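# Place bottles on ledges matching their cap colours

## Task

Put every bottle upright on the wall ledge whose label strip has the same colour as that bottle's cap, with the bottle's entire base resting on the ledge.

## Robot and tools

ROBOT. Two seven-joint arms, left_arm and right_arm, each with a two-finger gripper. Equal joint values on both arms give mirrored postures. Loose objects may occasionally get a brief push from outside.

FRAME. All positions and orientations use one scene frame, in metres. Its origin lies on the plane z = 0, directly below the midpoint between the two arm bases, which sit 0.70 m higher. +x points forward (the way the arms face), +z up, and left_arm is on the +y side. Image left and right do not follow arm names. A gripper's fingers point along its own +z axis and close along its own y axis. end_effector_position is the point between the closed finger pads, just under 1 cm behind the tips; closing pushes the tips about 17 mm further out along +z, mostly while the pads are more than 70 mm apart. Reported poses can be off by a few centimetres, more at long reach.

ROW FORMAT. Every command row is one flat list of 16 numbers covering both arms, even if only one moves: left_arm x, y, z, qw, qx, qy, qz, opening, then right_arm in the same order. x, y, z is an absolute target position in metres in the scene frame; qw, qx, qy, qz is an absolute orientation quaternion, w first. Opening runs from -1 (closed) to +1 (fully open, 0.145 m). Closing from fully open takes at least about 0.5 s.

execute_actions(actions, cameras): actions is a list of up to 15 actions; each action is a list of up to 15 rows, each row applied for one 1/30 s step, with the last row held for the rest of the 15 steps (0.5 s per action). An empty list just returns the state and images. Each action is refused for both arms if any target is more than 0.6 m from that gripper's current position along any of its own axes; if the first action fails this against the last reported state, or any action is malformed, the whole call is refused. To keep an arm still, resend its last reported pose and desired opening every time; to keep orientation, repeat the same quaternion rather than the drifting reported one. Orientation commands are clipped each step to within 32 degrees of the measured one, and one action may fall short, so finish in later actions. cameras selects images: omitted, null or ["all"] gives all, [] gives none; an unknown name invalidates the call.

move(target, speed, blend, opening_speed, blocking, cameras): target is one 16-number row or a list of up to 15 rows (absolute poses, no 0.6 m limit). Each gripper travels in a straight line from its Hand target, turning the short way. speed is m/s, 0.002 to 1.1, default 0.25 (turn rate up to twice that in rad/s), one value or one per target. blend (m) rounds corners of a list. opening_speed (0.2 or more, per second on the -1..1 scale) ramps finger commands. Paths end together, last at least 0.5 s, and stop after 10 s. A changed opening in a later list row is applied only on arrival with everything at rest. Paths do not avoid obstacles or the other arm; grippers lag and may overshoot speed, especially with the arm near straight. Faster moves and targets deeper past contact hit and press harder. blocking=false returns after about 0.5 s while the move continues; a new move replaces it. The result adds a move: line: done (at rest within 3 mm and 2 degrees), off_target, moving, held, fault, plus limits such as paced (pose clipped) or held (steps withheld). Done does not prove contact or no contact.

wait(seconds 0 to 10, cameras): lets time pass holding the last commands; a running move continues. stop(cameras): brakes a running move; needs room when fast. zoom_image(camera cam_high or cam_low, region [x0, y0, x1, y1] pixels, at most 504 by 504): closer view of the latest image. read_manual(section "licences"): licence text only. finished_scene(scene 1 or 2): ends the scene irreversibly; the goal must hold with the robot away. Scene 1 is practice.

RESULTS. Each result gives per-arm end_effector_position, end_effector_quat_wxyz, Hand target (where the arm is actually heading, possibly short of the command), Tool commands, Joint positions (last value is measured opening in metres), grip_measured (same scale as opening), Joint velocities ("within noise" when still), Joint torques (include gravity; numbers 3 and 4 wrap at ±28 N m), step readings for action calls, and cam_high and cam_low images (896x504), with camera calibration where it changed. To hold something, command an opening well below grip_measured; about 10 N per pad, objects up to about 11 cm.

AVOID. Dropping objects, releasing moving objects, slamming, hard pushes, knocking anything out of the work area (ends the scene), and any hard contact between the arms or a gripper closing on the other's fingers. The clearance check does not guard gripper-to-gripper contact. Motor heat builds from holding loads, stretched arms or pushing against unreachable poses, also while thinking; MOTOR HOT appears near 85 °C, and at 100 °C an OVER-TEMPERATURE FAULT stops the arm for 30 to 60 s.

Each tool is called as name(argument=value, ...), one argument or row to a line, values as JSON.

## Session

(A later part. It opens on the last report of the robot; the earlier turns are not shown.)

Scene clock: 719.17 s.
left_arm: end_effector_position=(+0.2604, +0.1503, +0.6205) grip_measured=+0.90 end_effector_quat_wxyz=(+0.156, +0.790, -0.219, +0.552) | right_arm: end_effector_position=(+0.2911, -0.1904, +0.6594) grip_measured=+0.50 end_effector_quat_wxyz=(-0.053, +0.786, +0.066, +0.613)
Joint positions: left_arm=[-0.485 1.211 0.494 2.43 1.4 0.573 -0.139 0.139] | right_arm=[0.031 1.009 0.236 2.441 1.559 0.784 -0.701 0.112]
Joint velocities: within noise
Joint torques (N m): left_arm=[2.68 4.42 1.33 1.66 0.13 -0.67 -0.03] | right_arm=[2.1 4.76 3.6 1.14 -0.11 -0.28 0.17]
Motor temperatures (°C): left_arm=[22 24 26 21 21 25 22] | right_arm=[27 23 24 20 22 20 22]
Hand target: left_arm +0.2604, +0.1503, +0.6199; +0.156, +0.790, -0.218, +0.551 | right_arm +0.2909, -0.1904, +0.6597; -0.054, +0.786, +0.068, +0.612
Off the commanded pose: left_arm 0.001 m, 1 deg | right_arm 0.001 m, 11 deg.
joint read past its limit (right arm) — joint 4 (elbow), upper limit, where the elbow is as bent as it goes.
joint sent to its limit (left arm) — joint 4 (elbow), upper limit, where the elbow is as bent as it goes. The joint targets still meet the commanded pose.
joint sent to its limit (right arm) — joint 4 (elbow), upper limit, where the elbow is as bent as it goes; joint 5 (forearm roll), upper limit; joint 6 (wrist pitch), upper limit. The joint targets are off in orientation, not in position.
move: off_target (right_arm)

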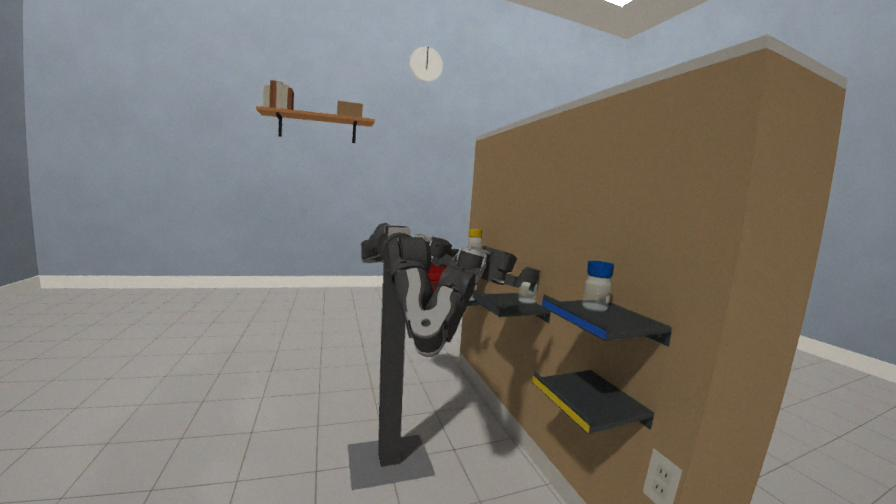

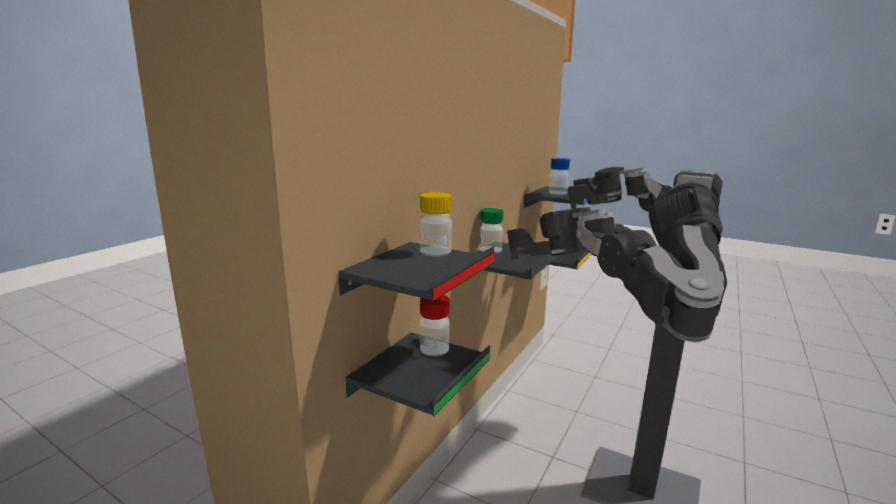

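move(
  target=[
    [0.335,0.054,0.58,0.148,0.792,-0.212,0.554,0.9,0.28,-0.22,0.6,0,0.82,0,0.573,0.5],
    [0.365,0.037,0.565,0.148,0.792,-0.212,0.554,0.9,0.28,-0.22,0.6,0,0.82,0,0.573,0.5],
    [0.45,-0.012,0.562,0.148,0.792,-0.212,0.554,0.9,0.28,-0.22,0.6,0,0.82,0,0.573,0.5],
  ],
  speed=0.13,
)

zoom_image(
  camera="cam_low",
  region=[450, 175, 570, 285],
)

zoom_image(
  camera="cam_high",
  region=[470, 220, 580, 320],
)

Scene clock: 738.30 s.
left_arm: end_effector_position=(+0.4395, -0.0023, +0.5555) grip_measured=+1.00 end_effector_quat_wxyz=(+0.097, +0.801, -0.197, +0.556) | right_arm: end_effector_position=(+0.2802, -0.2200, +0.6004) grip_measured=+0.50 end_effector_quat_wxyz=(-0.002, +0.820, +0.003, +0.573)
Joint positions: left_arm=[0.886 0.294 -0.941 1.455 0.97 0.601 -0.479 0.145] | right_arm=[-0.281 0.899 0.29 2.441 1.327 0.725 -0.692 0.112]
Joint velocities: within noise
Joint torques (N m): left_arm=[19.64 -1.99 4.01 -11.17 0.38 -1.76 3.81] | right_arm=[2.15 3.39 1.44 2.13 -0.21 -0.4 -0.11]
Motor temperatures (°C): left_arm=[23 24 25 22 21 26 23] | right_arm=[24 23 24 19 21 20 22]
Hand target: left_arm +0.4479, -0.0107, +0.5636; +0.143, +0.793, -0.208, +0.555 | right_arm +0.2803, -0.2201, +0.5999; -0.002, +0.820, +0.001, +0.573
Off the commanded pose: left_arm 0.016 m, 6 deg | right_arm 0.000 m, 0 deg.
joint read past its limit (right arm) — joint 4 (elbow), upper limit, where the elbow is as bent as it goes.
joint sent to its limit (right arm) — joint 4 (elbow), upper limit, where the elbow is as bent as it goes. The joint targets still meet the commanded pose.
move: off_target (left_arm)

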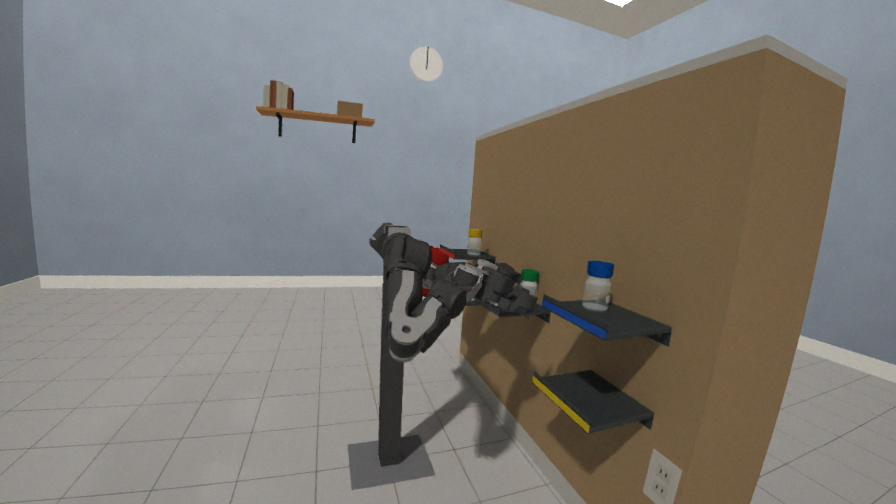

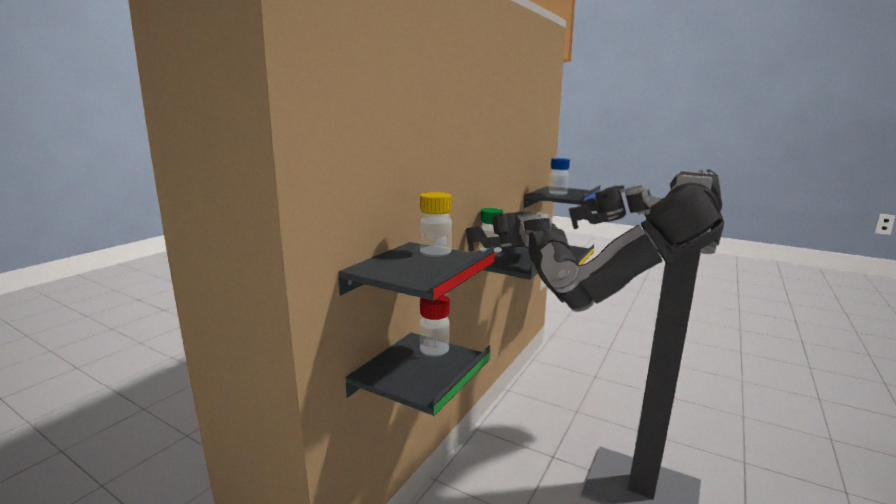

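Scaled by 4.200 from the camera's 896x504 image, which has a finer 1280x720 frame.

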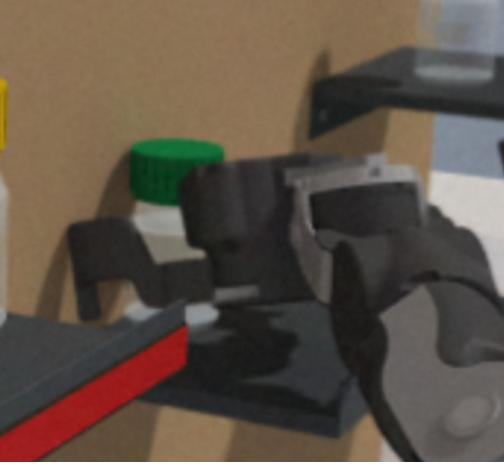

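Scaled by 4.582 from the camera's 896x504 image, which has a finer 1280x720 frame.

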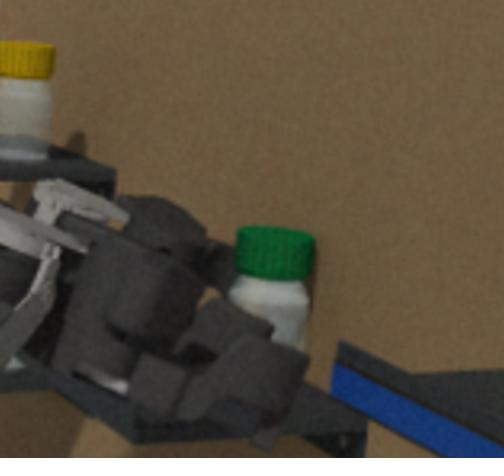

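move(
  target=[
    [0.433,0.0,0.566,0.13,0.796,-0.205,0.556,0.7,0.28,-0.22,0.6,0,0.82,0,0.573,0.5],
    [0.433,0.0,0.566,0.13,0.796,-0.205,0.556,-0.55,0.28,-0.22,0.6,0,0.82,0,0.573,0.5],
  ],
  speed=0.1,
  opening_speed=1,
)

zoom_image(
  camera="cam_low",
  region=[450, 175, 570, 285],
)

zoom_image(
  camera="cam_high",
  region=[470, 220, 580, 320],
)

Scene clock: 747.70 s.
left_arm: end_effector_position=(+0.4375, +0.0214, +0.5633) grip_measured=+0.30 end_effector_quat_wxyz=(+0.083, +0.803, -0.185, +0.561) | right_arm: end_effector_position=(+0.2802, -0.2200, +0.6004) grip_measured=+0.50 end_effector_quat_wxyz=(-0.002, +0.820, +0.003, +0.573)
Joint positions: left_arm=[0.892 0.38 -0.939 1.529 1.028 0.607 -0.52 0.097] | right_arm=[-0.281 0.899 0.29 2.441 1.327 0.725 -0.692 0.112]
Joint velocities: within noise
Joint torques (N m): left_arm=[12.33 -4.39 1.35 1.51 0.47 -1.1 2.16] | right_arm=[2.07 3.47 1.46 2.21 -0.21 -0.41 -0.13]
Motor temperatures (°C): left_arm=[32 24 26 25 21 27 35] | right_arm=[24 23 24 20 21 20 21]
Hand target: left_arm +0.4318, +0.0008, +0.5666; +0.129, +0.796, -0.204, +0.556 | right_arm +0.2803, -0.2201, +0.5998; -0.002, +0.820, +0.001, +0.572
Off the commanded pose: left_arm 0.022 m, 6 deg | right_arm 0.000 m, 0 deg.
joint read past its limit (right arm) — joint 4 (elbow), upper limit, where the elbow is as bent as it goes.
joint sent to its limit (right arm) — joint 4 (elbow), upper limit, where the elbow is as bent as it goes. The joint targets still meet the commanded pose.
move: off_target (left_arm); target 2's new opening was sent with left_arm's hand 0.008 m and 2 deg from that target

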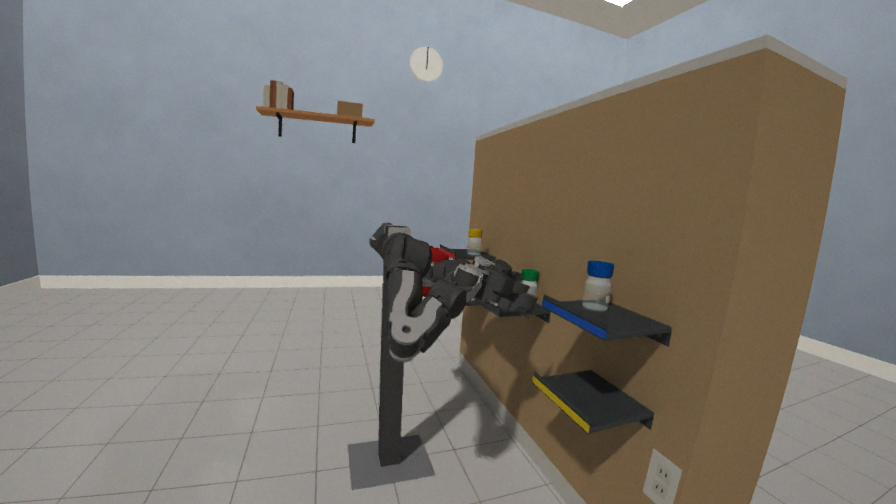

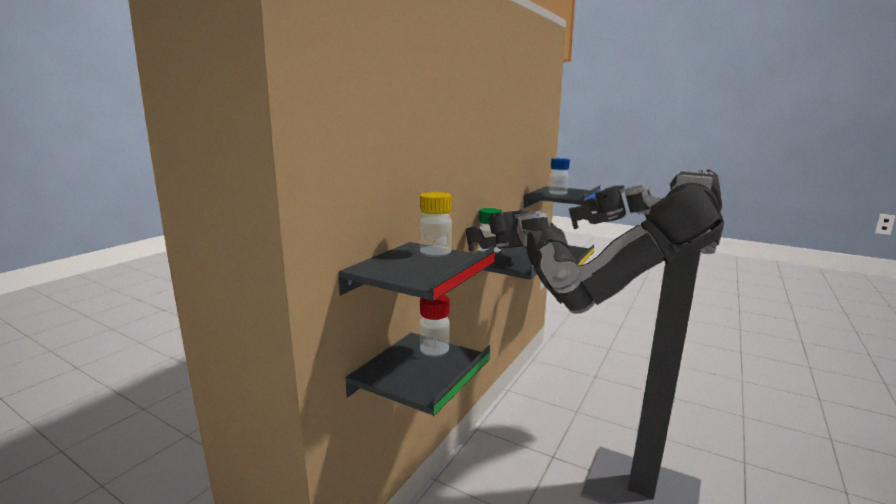

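Scaled by 4.200 from the camera's 896x504 image, which has a finer 1280x720 frame.

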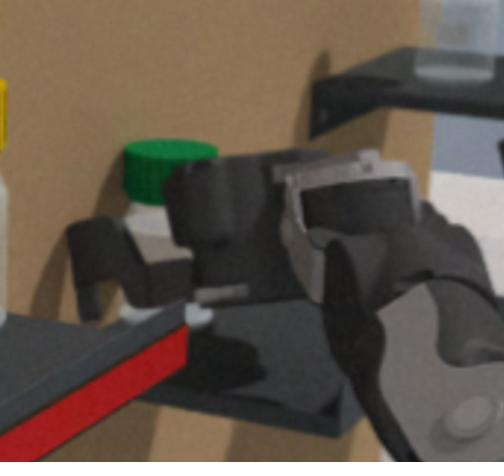

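Scaled by 4.582 from the camera's 896x504 image, which has a finer 1280x720 frame.

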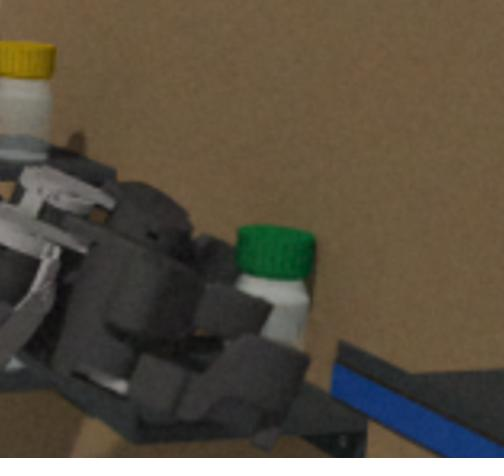

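move(
  target=[
    [0.425,0.022,0.572,0.083,0.803,-0.185,0.561,0.7,0.28,-0.22,0.6,0,0.82,0,0.573,0.5],
    [0.345,0.05,0.585,0.083,0.803,-0.185,0.561,0.7,0.28,-0.22,0.6,0,0.82,0,0.573,0.5],
    [0.34,-0.008,0.585,0,0.82,0,0.573,0.7,0.28,-0.22,0.6,0,0.82,0,0.573,0.5],
  ],
  speed=0.13,
  opening_speed=1,
)

zoom_image(
  camera="cam_low",
  region=[450, 175, 570, 285],
)

zoom_image(
  camera="cam_high",
  region=[470, 220, 580, 320],
)

Scene clock: 788.50 s.
left_arm: end_effector_position=(+0.3399, -0.0093, +0.5879) grip_measured=+0.70 end_effector_quat_wxyz=(+0.004, +0.818, -0.002, +0.576) | right_arm: end_effector_position=(+0.2802, -0.2200, +0.6004) grip_measured=+0.50 end_effector_quat_wxyz=(-0.002, +0.820, +0.003, +0.573)
Joint positions: left_arm=[0.583 -0.008 -0.903 1.907 0.999 0.731 -1.451 0.125] | right_arm=[-0.281 0.899 0.29 2.441 1.327 0.725 -0.692 0.112]
Joint velocities: within noise
Joint torques (N m): left_arm=[5.55 -2.23 0.99 2.88 -0.29 -0.21 -0.01] | right_arm=[2.15 3.49 1.51 2.14 -0.22 -0.41 -0.12]
Motor temperatures (°C): left_arm=[32 24 25 23 22 27 34] | right_arm=[23 23 23 20 21 20 21]
Hand target: left_arm +0.3400, -0.0080, +0.5850; +0.000, +0.820, +0.000, +0.573 | right_arm +0.2803, -0.2201, +0.5998; -0.002, +0.820, +0.001, +0.572
Off the commanded pose: left_arm 0.003 m, 1 deg | right_arm 0.000 m, 0 deg.
joint read past its limit (right arm) — joint 4 (elbow), upper limit, where the elbow is as bent as it goes.
joint sent to its limit (right arm) — joint 4 (elbow), upper limit, where the elbow is as bent as it goes. The joint targets still meet the commanded pose.
move: done

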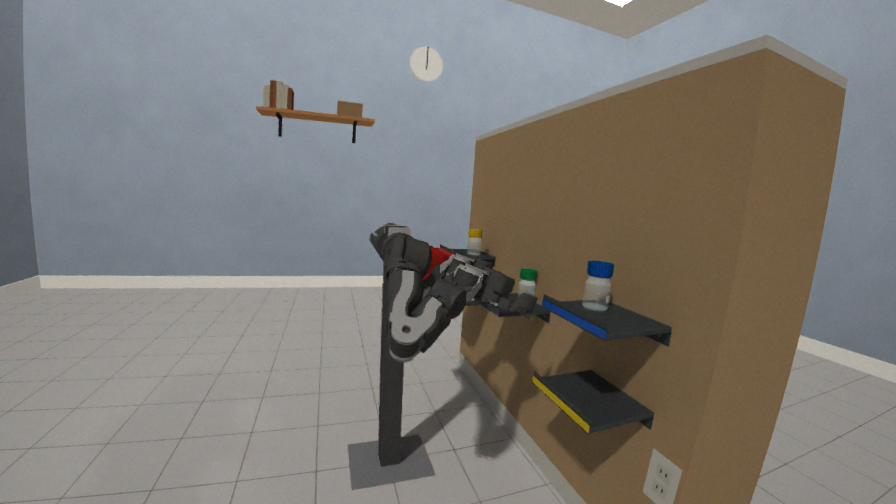

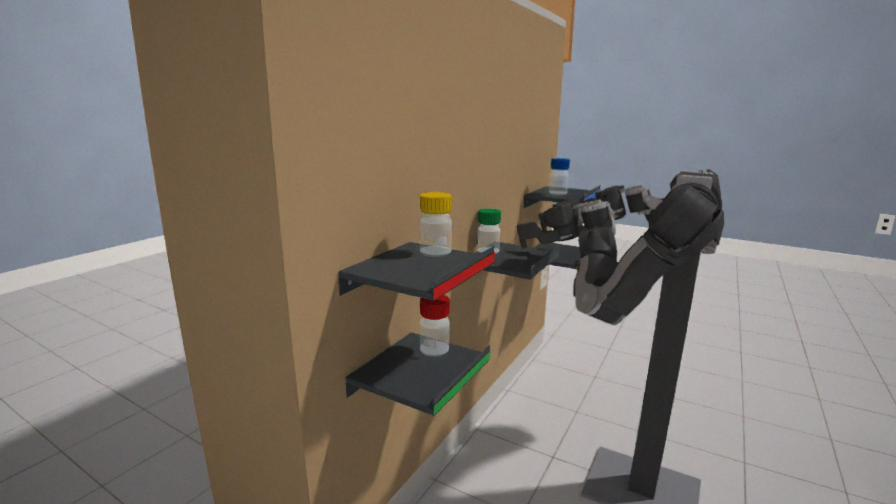

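Scaled by 4.200 from the camera's 896x504 image, which has a finer 1280x720 frame.

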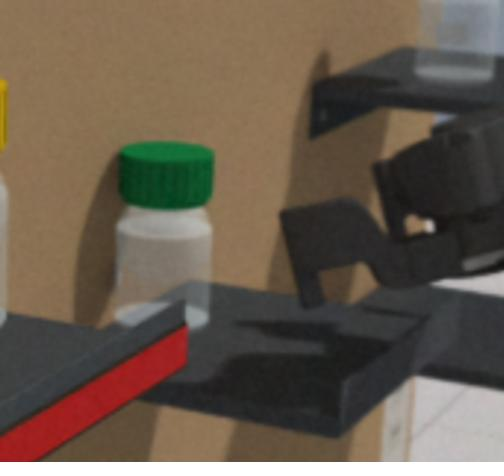

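Scaled by 4.582 from the camera's 896x504 image, which has a finer 1280x720 frame.

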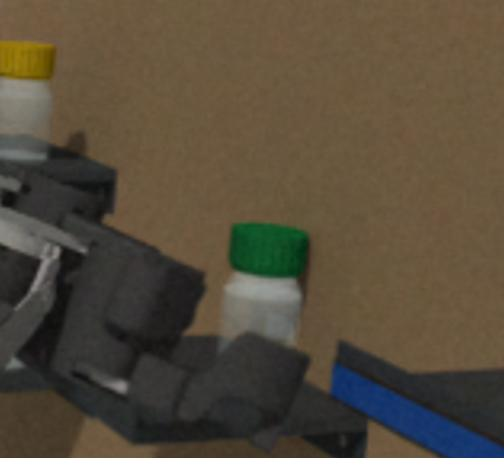

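move(
  target=[
    [0.36,0.012,0.57,0.04,0.818,-0.057,0.572,0.7,0.28,-0.22,0.6,0,0.82,0,0.573,0.5],
    [0.436,0.0,0.562,0.04,0.818,-0.057,0.572,0.7,0.28,-0.22,0.6,0,0.82,0,0.573,0.5],
    [0.436,0.0,0.562,0.04,0.818,-0.057,0.572,-0.5,0.28,-0.22,0.6,0,0.82,0,0.573,0.5],
  ],
  speed=0.1,
  opening_speed=1,
)

zoom_image(
  camera="cam_low",
  region=[450, 175, 570, 285],
)

zoom_image(
  camera="cam_high",
  region=[470, 220, 580, 320],
)

Scene clock: 804.23 s.
left_arm: end_effector_position=(+0.4364, +0.0011, +0.5641) grip_measured=-0.24 end_effector_quat_wxyz=(+0.039, +0.816, -0.055, +0.574) | right_arm: end_effector_position=(+0.2802, -0.2200, +0.6004) grip_measured=+0.50 end_effector_quat_wxyz=(-0.002, +0.820, +0.003, +0.573)
Joint positions: left_arm=[0.833 0.143 -0.895 1.473 1.025 0.556 -0.912 0.058] | right_arm=[-0.281 0.899 0.29 2.441 1.327 0.725 -0.692 0.112]
Joint velocities: within noise
Joint torques (N m): left_arm=[9.06 -1.46 1.42 3.29 -0.23 -0.46 0.21] | right_arm=[2.07 3.44 1.46 2.19 -0.24 -0.43 -0.14]
Motor temperatures (°C): left_arm=[29 24 24 23 22 26 29] | right_arm=[23 23 23 20 21 20 21]
Hand target: left_arm +0.4360, +0.0000, +0.5620; +0.040, +0.817, -0.057, +0.572 | right_arm +0.2803, -0.2201, +0.5998; -0.002, +0.820, +0.001, +0.572
Off the commanded pose: left_arm 0.002 m, 0 deg | right_arm 0.000 m, 0 deg.
joint read past its limit (right arm) — joint 4 (elbow), upper limit, where the elbow is as bent as it goes.
joint sent to its limit (right arm) — joint 4 (elbow), upper limit, where the elbow is as bent as it goes. The joint targets still meet the commanded pose.
move: done

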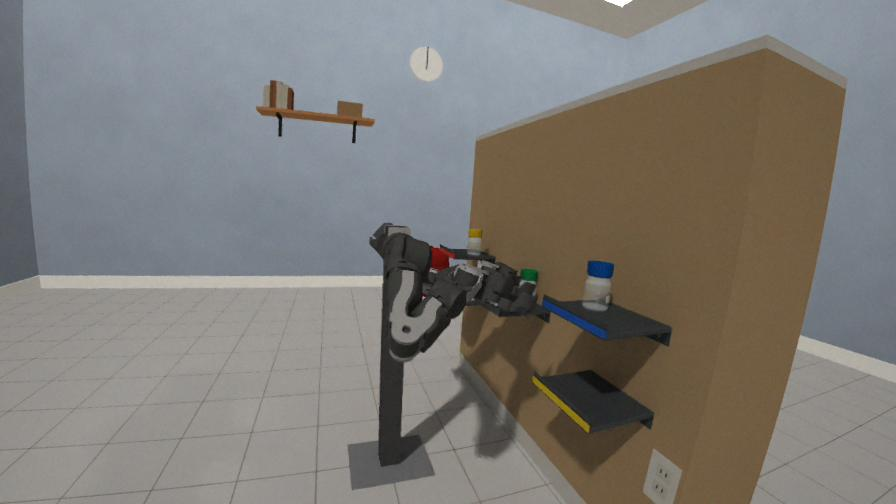

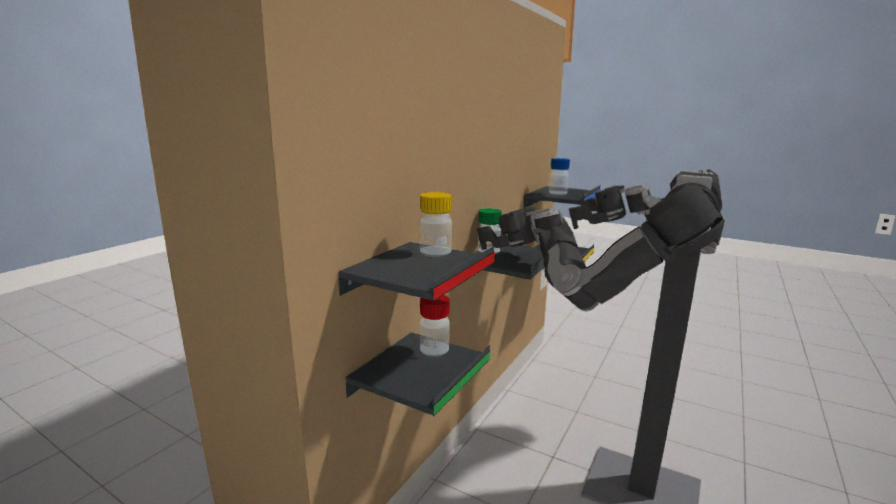

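Scaled by 4.200 from the camera's 896x504 image, which has a finer 1280x720 frame.

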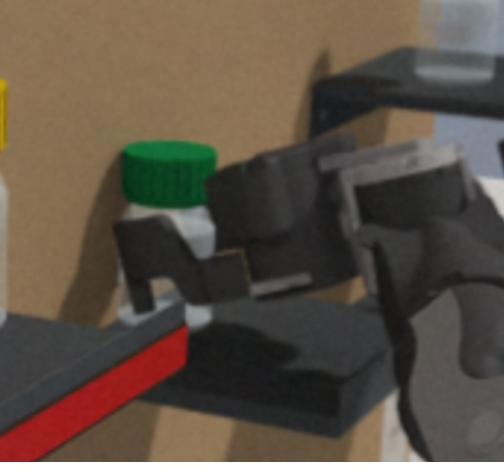

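Scaled by 4.582 from the camera's 896x504 image, which has a finer 1280x720 frame.

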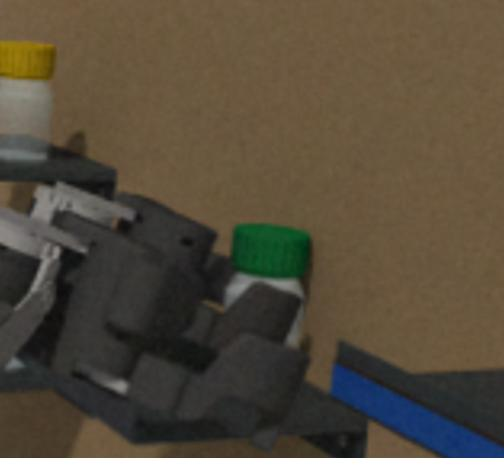

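move(
  target=[
    [0.43,0.0,0.6,0.04,0.818,-0.057,0.572,-0.55,0.28,-0.22,0.6,0,0.82,0,0.573,0.5],
    [0.31,0.06,0.61,0.074,0.81,-0.107,0.567,-0.55,0.28,-0.22,0.58,0,0.82,0,0.573,0.5],
    [0.29,0.2,0.56,0,0.82,0,0.573,-0.55,0.28,-0.22,0.56,0,0.82,0,0.573,0.5],
    [0.29,0.32,0.51,0,0.82,0,0.573,-0.55,0.28,-0.22,0.56,0,0.82,0,0.573,0.5],
    [0.285,0.435,0.508,0,0.82,0,0.573,-0.55,0.28,-0.22,0.56,0,0.82,0,0.573,0.5],
  ],
  speed=0.18,
  blend=0.01,
)

zoom_image(
  camera="cam_low",
  region=[340, 250, 540, 420],
)

Scene clock: 821.53 s.
left_arm: end_effector_position=(+0.2844, +0.4363, +0.5068) grip_measured=-0.24 end_effector_quat_wxyz=(-0.002, +0.822, +0.002, +0.569) | right_arm: end_effector_position=(+0.2801, -0.2209, +0.5617) grip_measured=+0.50 end_effector_quat_wxyz=(+0.003, +0.819, +0.000, +0.574)
Joint positions: left_arm=[-0.824 1.236 0.489 1.366 1.278 -0.058 0.345 0.058] | right_arm=[-0.414 0.879 0.173 2.371 1.094 0.529 -0.587 0.112]
Joint velocities: within noise
Joint torques (N m): left_arm=[3.26 5.82 2.81 1.5 0.33 -0.83 0.25] | right_arm=[1.28 3.6 1.54 2.41 -0.21 -0.46 0.17]
Motor temperatures (°C): left_arm=[29 24 25 23 22 26 27] | right_arm=[23 23 23 20 21 20 21]
Hand target: left_arm +0.2850, +0.4350, +0.5080; +0.000, +0.820, +0.000, +0.573 | right_arm +0.2799, -0.2199, +0.5600; +0.000, +0.820, +0.000, +0.573
Off the commanded pose: left_arm 0.002 m, 1 deg | right_arm 0.002 m, 0 deg.
move: done

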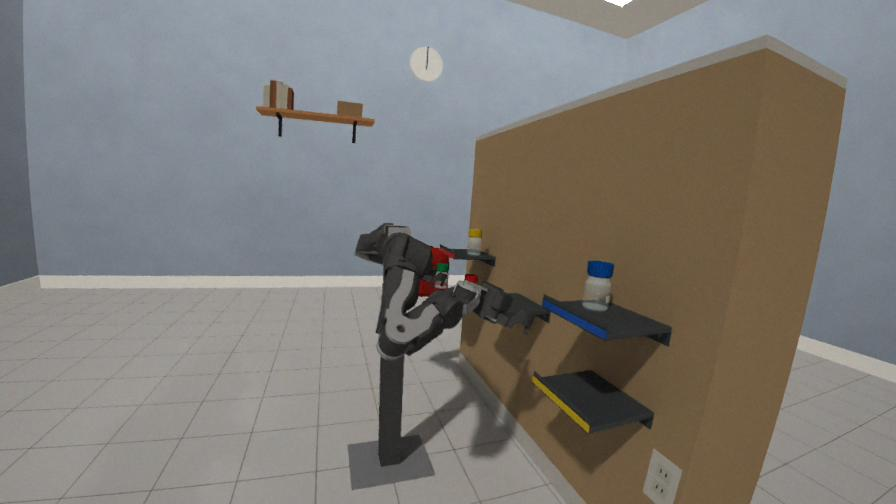

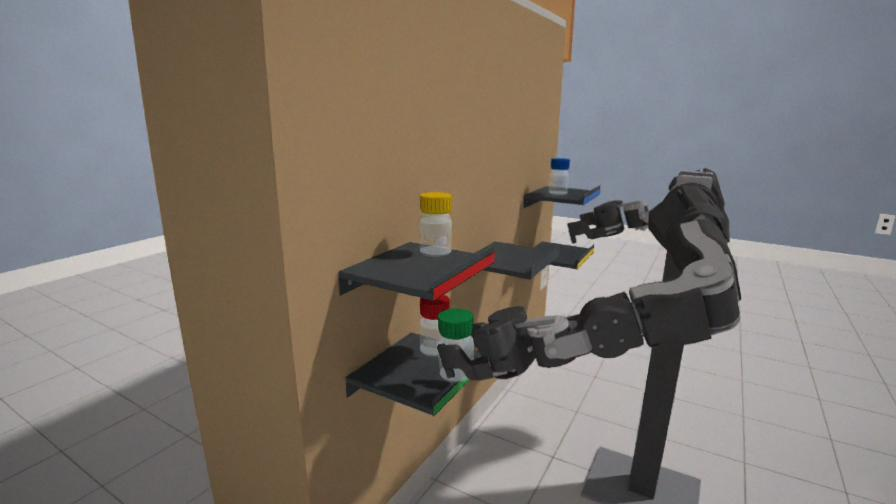

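Scaled by 2.520 from the camera's 896x504 image, which has a finer 1280x720 frame.

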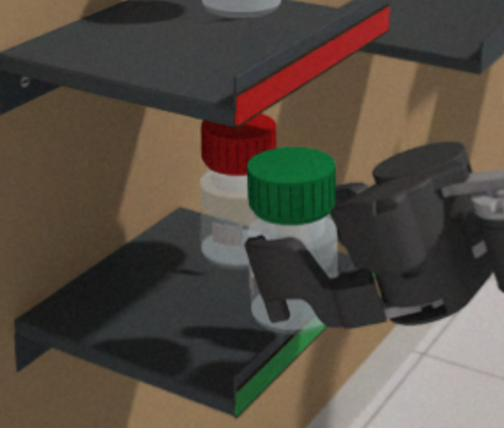

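move(
  target=[
    [0.405,0.44,0.508,0,0.82,0,0.573,-0.55,0.28,-0.22,0.56,0,0.82,0,0.573,0.5],
    [0.405,0.44,0.466,0,0.82,0,0.573,-0.55,0.28,-0.22,0.56,0,0.82,0,0.573,0.5],
  ],
  speed=0.13,
)

zoom_image(
  camera="cam_low",
  region=[340, 250, 540, 420],
)

Scene clock: 829.23 s.
left_arm: end_effector_position=(+0.4073, +0.4426, +0.4750) grip_measured=-0.24 end_effector_quat_wxyz=(-0.003, +0.811, +0.002, +0.586) | right_arm: end_effector_position=(+0.2801, -0.2209, +0.5617) grip_measured=+0.50 end_effector_quat_wxyz=(+0.003, +0.819, +0.000, +0.574)
Joint positions: left_arm=[0.644 0.922 -0.509 0.557 0.922 -0.032 0.541 0.058] | right_arm=[-0.414 0.879 0.173 2.371 1.094 0.529 -0.587 0.112]
Joint velocities: within noise
Joint torques (N m): left_arm=[6.18 5.5 0.17 1.72 0.13 -0.05 0.2] | right_arm=[1.38 3.52 1.57 2.4 -0.23 -0.47 0.17]
Motor temperatures (°C): left_arm=[28 24 25 22 22 26 27] | right_arm=[23 23 23 20 21 20 21]
Hand target: left_arm +0.4049, +0.4399, +0.4662; +0.000, +0.820, +0.000, +0.573 | right_arm +0.2800, -0.2199, +0.5600; +0.000, +0.820, +0.000, +0.573
Off the commanded pose: left_arm 0.010 m, 2 deg | right_arm 0.002 m, 0 deg.
move: off_target (left_arm)

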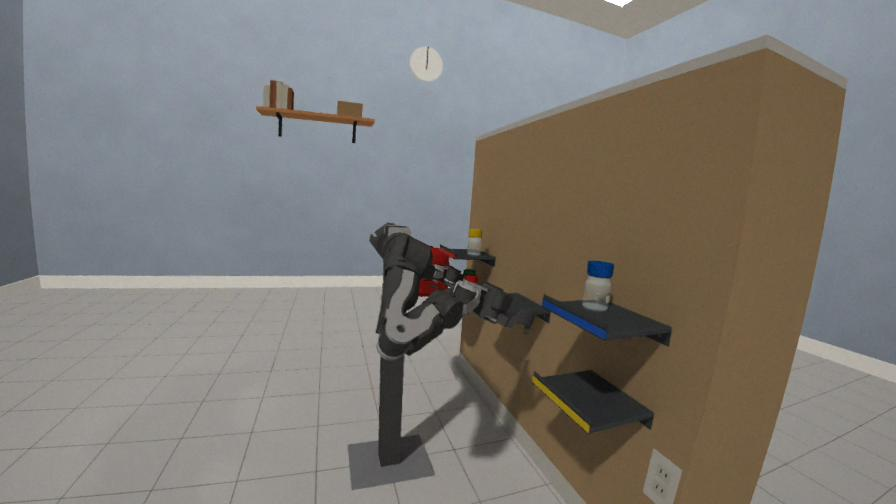

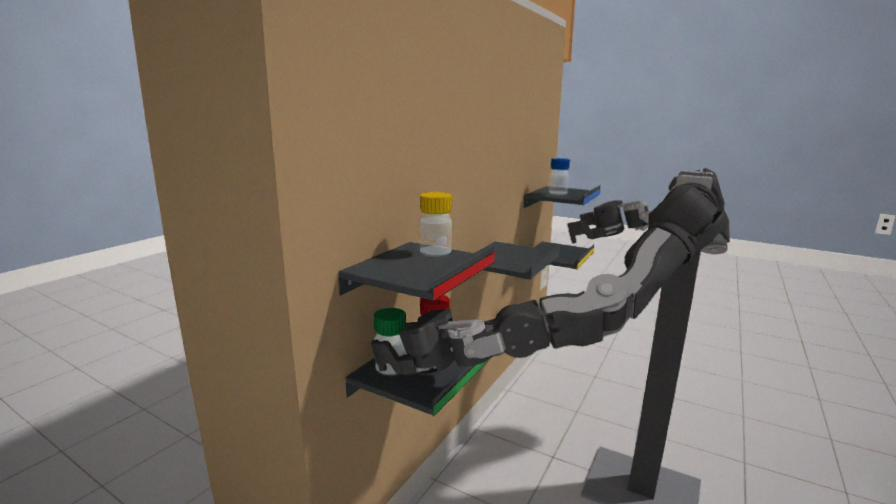

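Scaled by 2.520 from the camera's 896x504 image, which has a finer 1280x720 frame.

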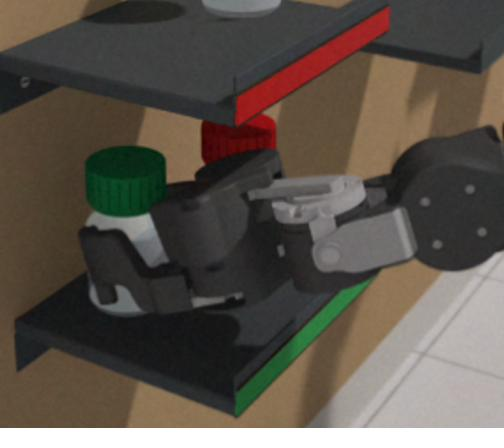

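move(
  target=[
    [0.407,0.442,0.475,0,0.815,0,0.58,0.1,0.28,-0.22,0.56,0,0.82,0,0.573,0.5],
    [0.3,0.442,0.5,0,0.82,0,0.573,0.1,0.28,-0.22,0.56,0,0.82,0,0.573,0.5],
    [0.25,0.38,0.6,0,0.82,0,0.573,0.5,0.28,-0.22,0.56,0,0.82,0,0.573,0.5],
    [0.285,0.312,0.7,0,0.82,0,0.573,0.8,0.28,-0.22,0.56,0,0.82,0,0.573,0.5],
  ],
  speed=0.2,
  opening_speed=1.5,
)

zoom_image(
  camera="cam_low",
  region=[340, 180, 560, 400],
)

zoom_image(
  camera="cam_high",
  region=[420, 210, 500, 300],
)

Scene clock: 856.37 s.
left_arm: end_effector_position=(+0.2854, +0.3111, +0.7015) grip_measured=+0.80 end_effector_quat_wxyz=(-0.003, +0.797, -0.033, +0.603) | right_arm: end_effector_position=(+0.2801, -0.2209, +0.5617) grip_measured=+0.50 end_effector_quat_wxyz=(+0.003, +0.819, +0.000, +0.574)
Joint positions: left_arm=[-0.803 1.209 1.275 2.117 1.584 0.78 -0.189 0.132] | right_arm=[-0.414 0.879 0.173 2.371 1.094 0.529 -0.587 0.112]
Joint velocities: within noise
Joint torques (N m): left_arm=[2.65 3.92 1.94 0.31 0.11 -0.53 -0.06] | right_arm=[1.23 3.68 1.51 2.33 -0.2 -0.49 0.17]
Motor temperatures (°C): left_arm=[27 25 24 22 21 26 26] | right_arm=[23 23 23 20 21 20 21]
Hand target: left_arm +0.2850, +0.3123, +0.6997; -0.003, +0.799, -0.030, +0.601 | right_arm +0.2800, -0.2199, +0.5600; +0.000, +0.820, +0.000, +0.573
Off the commanded pose: left_arm 0.002 m, 6 deg | right_arm 0.002 m, 0 deg.
joint sent to its limit (left arm) — joint 5 (forearm roll), upper limit; joint 6 (wrist pitch), upper limit. The joint targets are off in orientation, not in position.
move: off_target (left_arm); target 4's new opening was sent with left_arm's hand 0.002 m and 6 deg from that target

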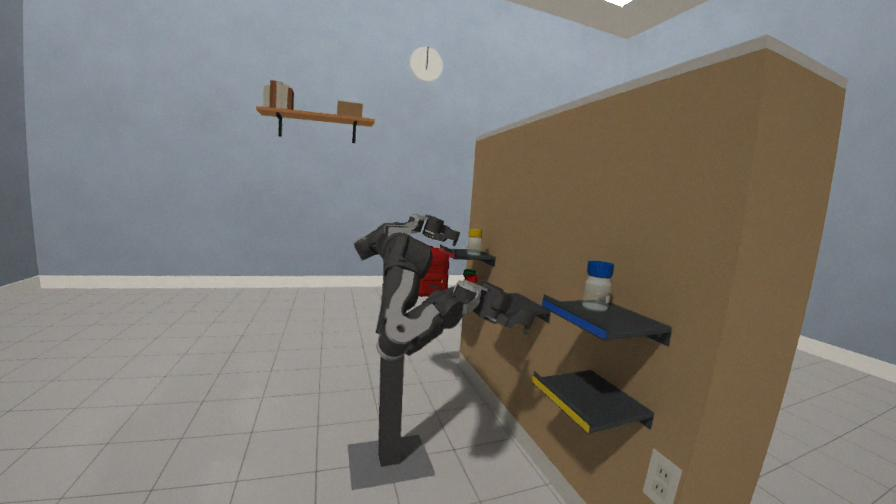

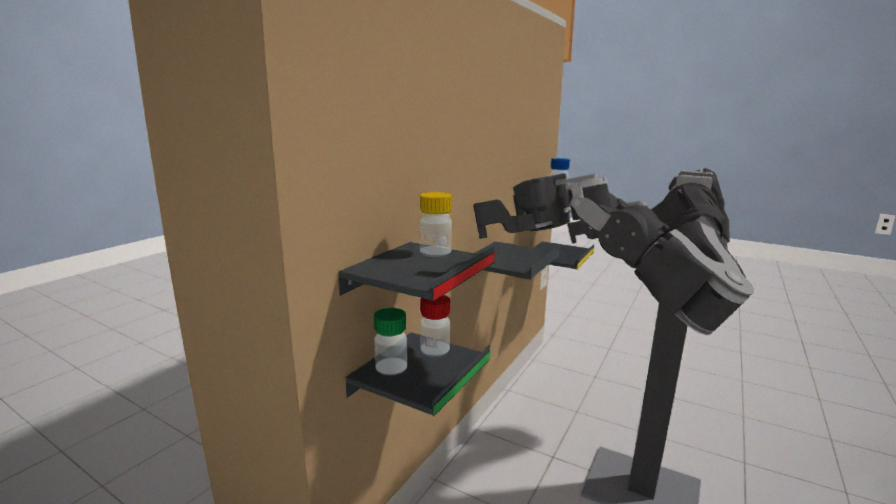

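Scaled by 2.291 from the camera's 896x504 image, which has a finer 1280x720 frame.

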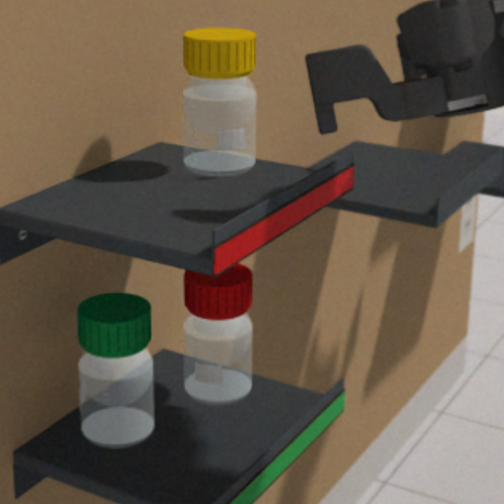

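Scaled by 5.600 from the camera's 896x504 image, which has a finer 1280x720 frame.

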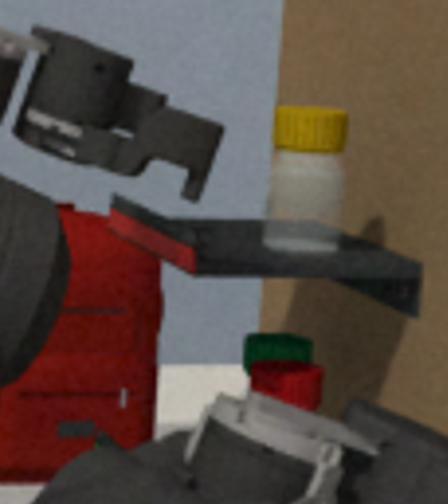

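move(
  target=[
    [0.33,0.308,0.685,0,0.82,0,0.573,0.8,0.28,-0.22,0.56,0,0.82,0,0.573,0.5],
    [0.39,0.308,0.662,0,0.82,0,0.573,0.8,0.28,-0.22,0.56,0,0.82,0,0.573,0.5],
  ],
  speed=0.13,
)

zoom_image(
  camera="cam_low",
  region=[380, 180, 500, 300],
)

zoom_image(
  camera="cam_high",
  region=[420, 210, 500, 300],
)

Scene clock: 867.20 s.
left_arm: end_effector_position=(+0.3899, +0.3086, +0.6632) grip_measured=+0.80 end_effector_quat_wxyz=(-0.001, +0.819, +0.002, +0.574) | right_arm: end_effector_position=(+0.2801, -0.2209, +0.5617) grip_measured=+0.50 end_effector_quat_wxyz=(+0.003, +0.819, +0.000, +0.574)
Joint positions: left_arm=[0.618 1.209 -0.269 1.726 1.438 0.739 -0.332 0.132] | right_arm=[-0.414 0.879 0.173 2.371 1.094 0.529 -0.587 0.112]
Joint velocities: within noise
Joint torques (N m): left_arm=[6.58 5.18 2.59 1.29 -0.03 -0.54 0.24] | right_arm=[1.36 3.6 1.47 2.37 -0.24 -0.47 0.17]
Motor temperatures (°C): left_arm=[26 25 24 22 21 26 26] | right_arm=[22 23 23 20 20 20 21]
Hand target: left_arm +0.3900, +0.3081, +0.6619; +0.000, +0.820, +0.000, +0.573 | right_arm +0.2800, -0.2199, +0.5600; +0.000, +0.820, +0.000, +0.573
Off the commanded pose: left_arm 0.001 m, 0 deg | right_arm 0.002 m, 0 deg.
move: done

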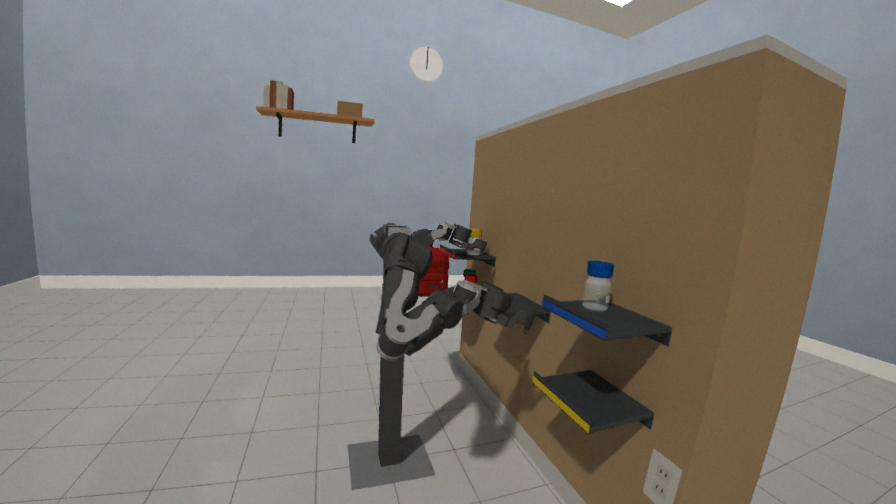

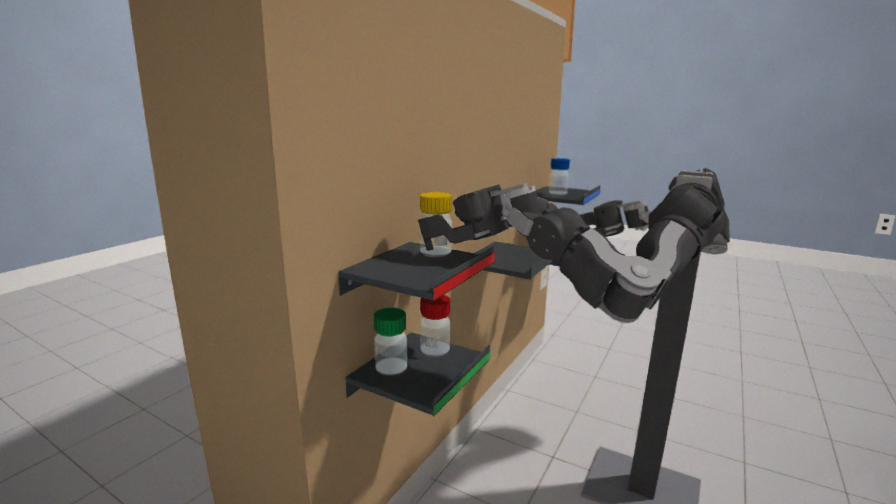

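Scaled by 4.200 from the camera's 896x504 image, which has a finer 1280x720 frame.

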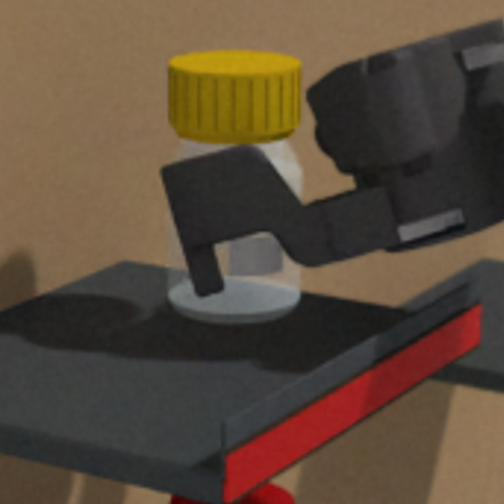

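Scaled by 5.600 from the camera's 896x504 image, which has a finer 1280x720 frame.

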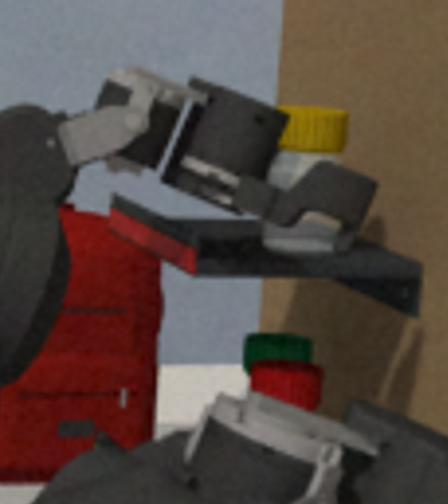

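move(
  target=[
    [0.413,0.308,0.66,0,0.82,0,0.573,0.8,0.28,-0.22,0.56,0,0.82,0,0.573,0.5],
    [0.413,0.308,0.66,0,0.82,0,0.573,-0.55,0.28,-0.22,0.56,0,0.82,0,0.573,0.5],
    [0.413,0.308,0.722,0,0.82,0,0.573,-0.55,0.28,-0.22,0.56,0,0.82,0,0.573,0.5],
  ],
  speed=0.13,
  opening_speed=1.2,
)

zoom_image(
  camera="cam_low",
  region=[380, 180, 500, 300],
)

Scene clock: 878.63 s.
left_arm: end_effector_position=(+0.4130, +0.3090, +0.7230) grip_measured=-0.25 end_effector_quat_wxyz=(-0.003, +0.814, -0.003, +0.581) | right_arm: end_effector_position=(+0.2801, -0.2209, +0.5617) grip_measured=+0.50 end_effector_quat_wxyz=(+0.003, +0.819, +0.000, +0.574)
Joint positions: left_arm=[1.345 1.225 -0.892 1.545 1.584 0.781 -0.336 0.057] | right_arm=[-0.414 0.879 0.173 2.371 1.094 0.529 -0.587 0.112]
Joint velocities: within noise
Joint torques (N m): left_arm=[7.4 1.41 2.91 0.57 0.07 -0.57 0.19] | right_arm=[1.28 3.63 1.59 2.29 -0.21 -0.48 0.17]
Motor temperatures (°C): left_arm=[27 25 25 22 21 26 25] | right_arm=[22 23 23 20 20 20 21]
Hand target: left_arm +0.4131, +0.3081, +0.7218; -0.001, +0.815, -0.004, +0.579 | right_arm +0.2800, -0.2199, +0.5600; +0.000, +0.820, +0.000, +0.573
Off the commanded pose: left_arm 0.001 m, 1 deg | right_arm 0.002 m, 0 deg.
joint sent to its limit (left arm) — joint 5 (forearm roll), upper limit; joint 6 (wrist pitch), upper limit. The joint targets still meet the commanded pose.
move: done

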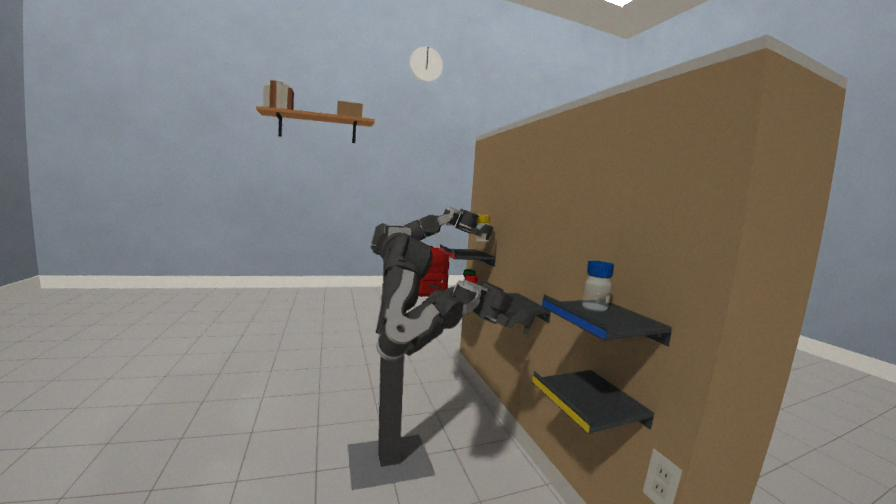

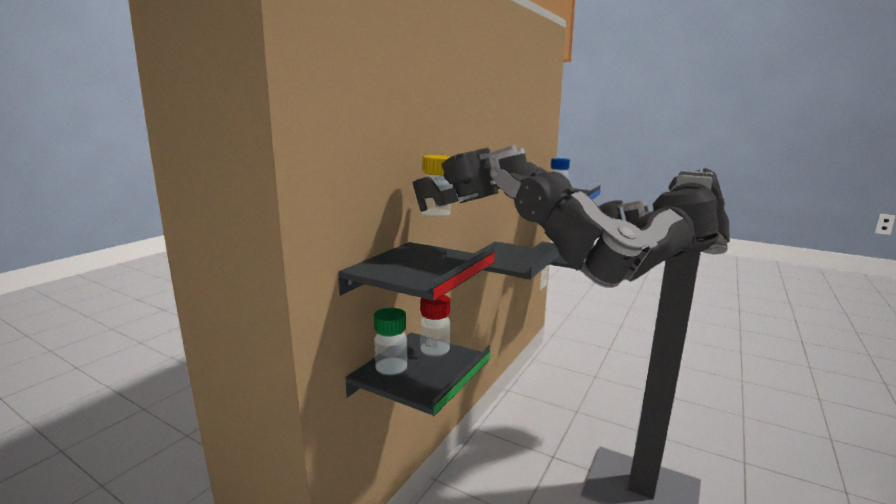

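Scaled by 4.200 from the camera's 896x504 image, which has a finer 1280x720 frame.

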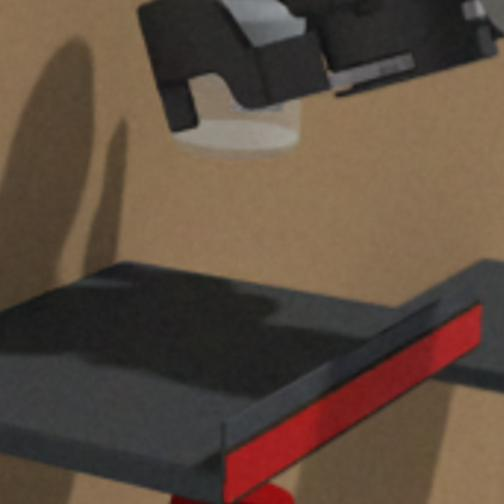

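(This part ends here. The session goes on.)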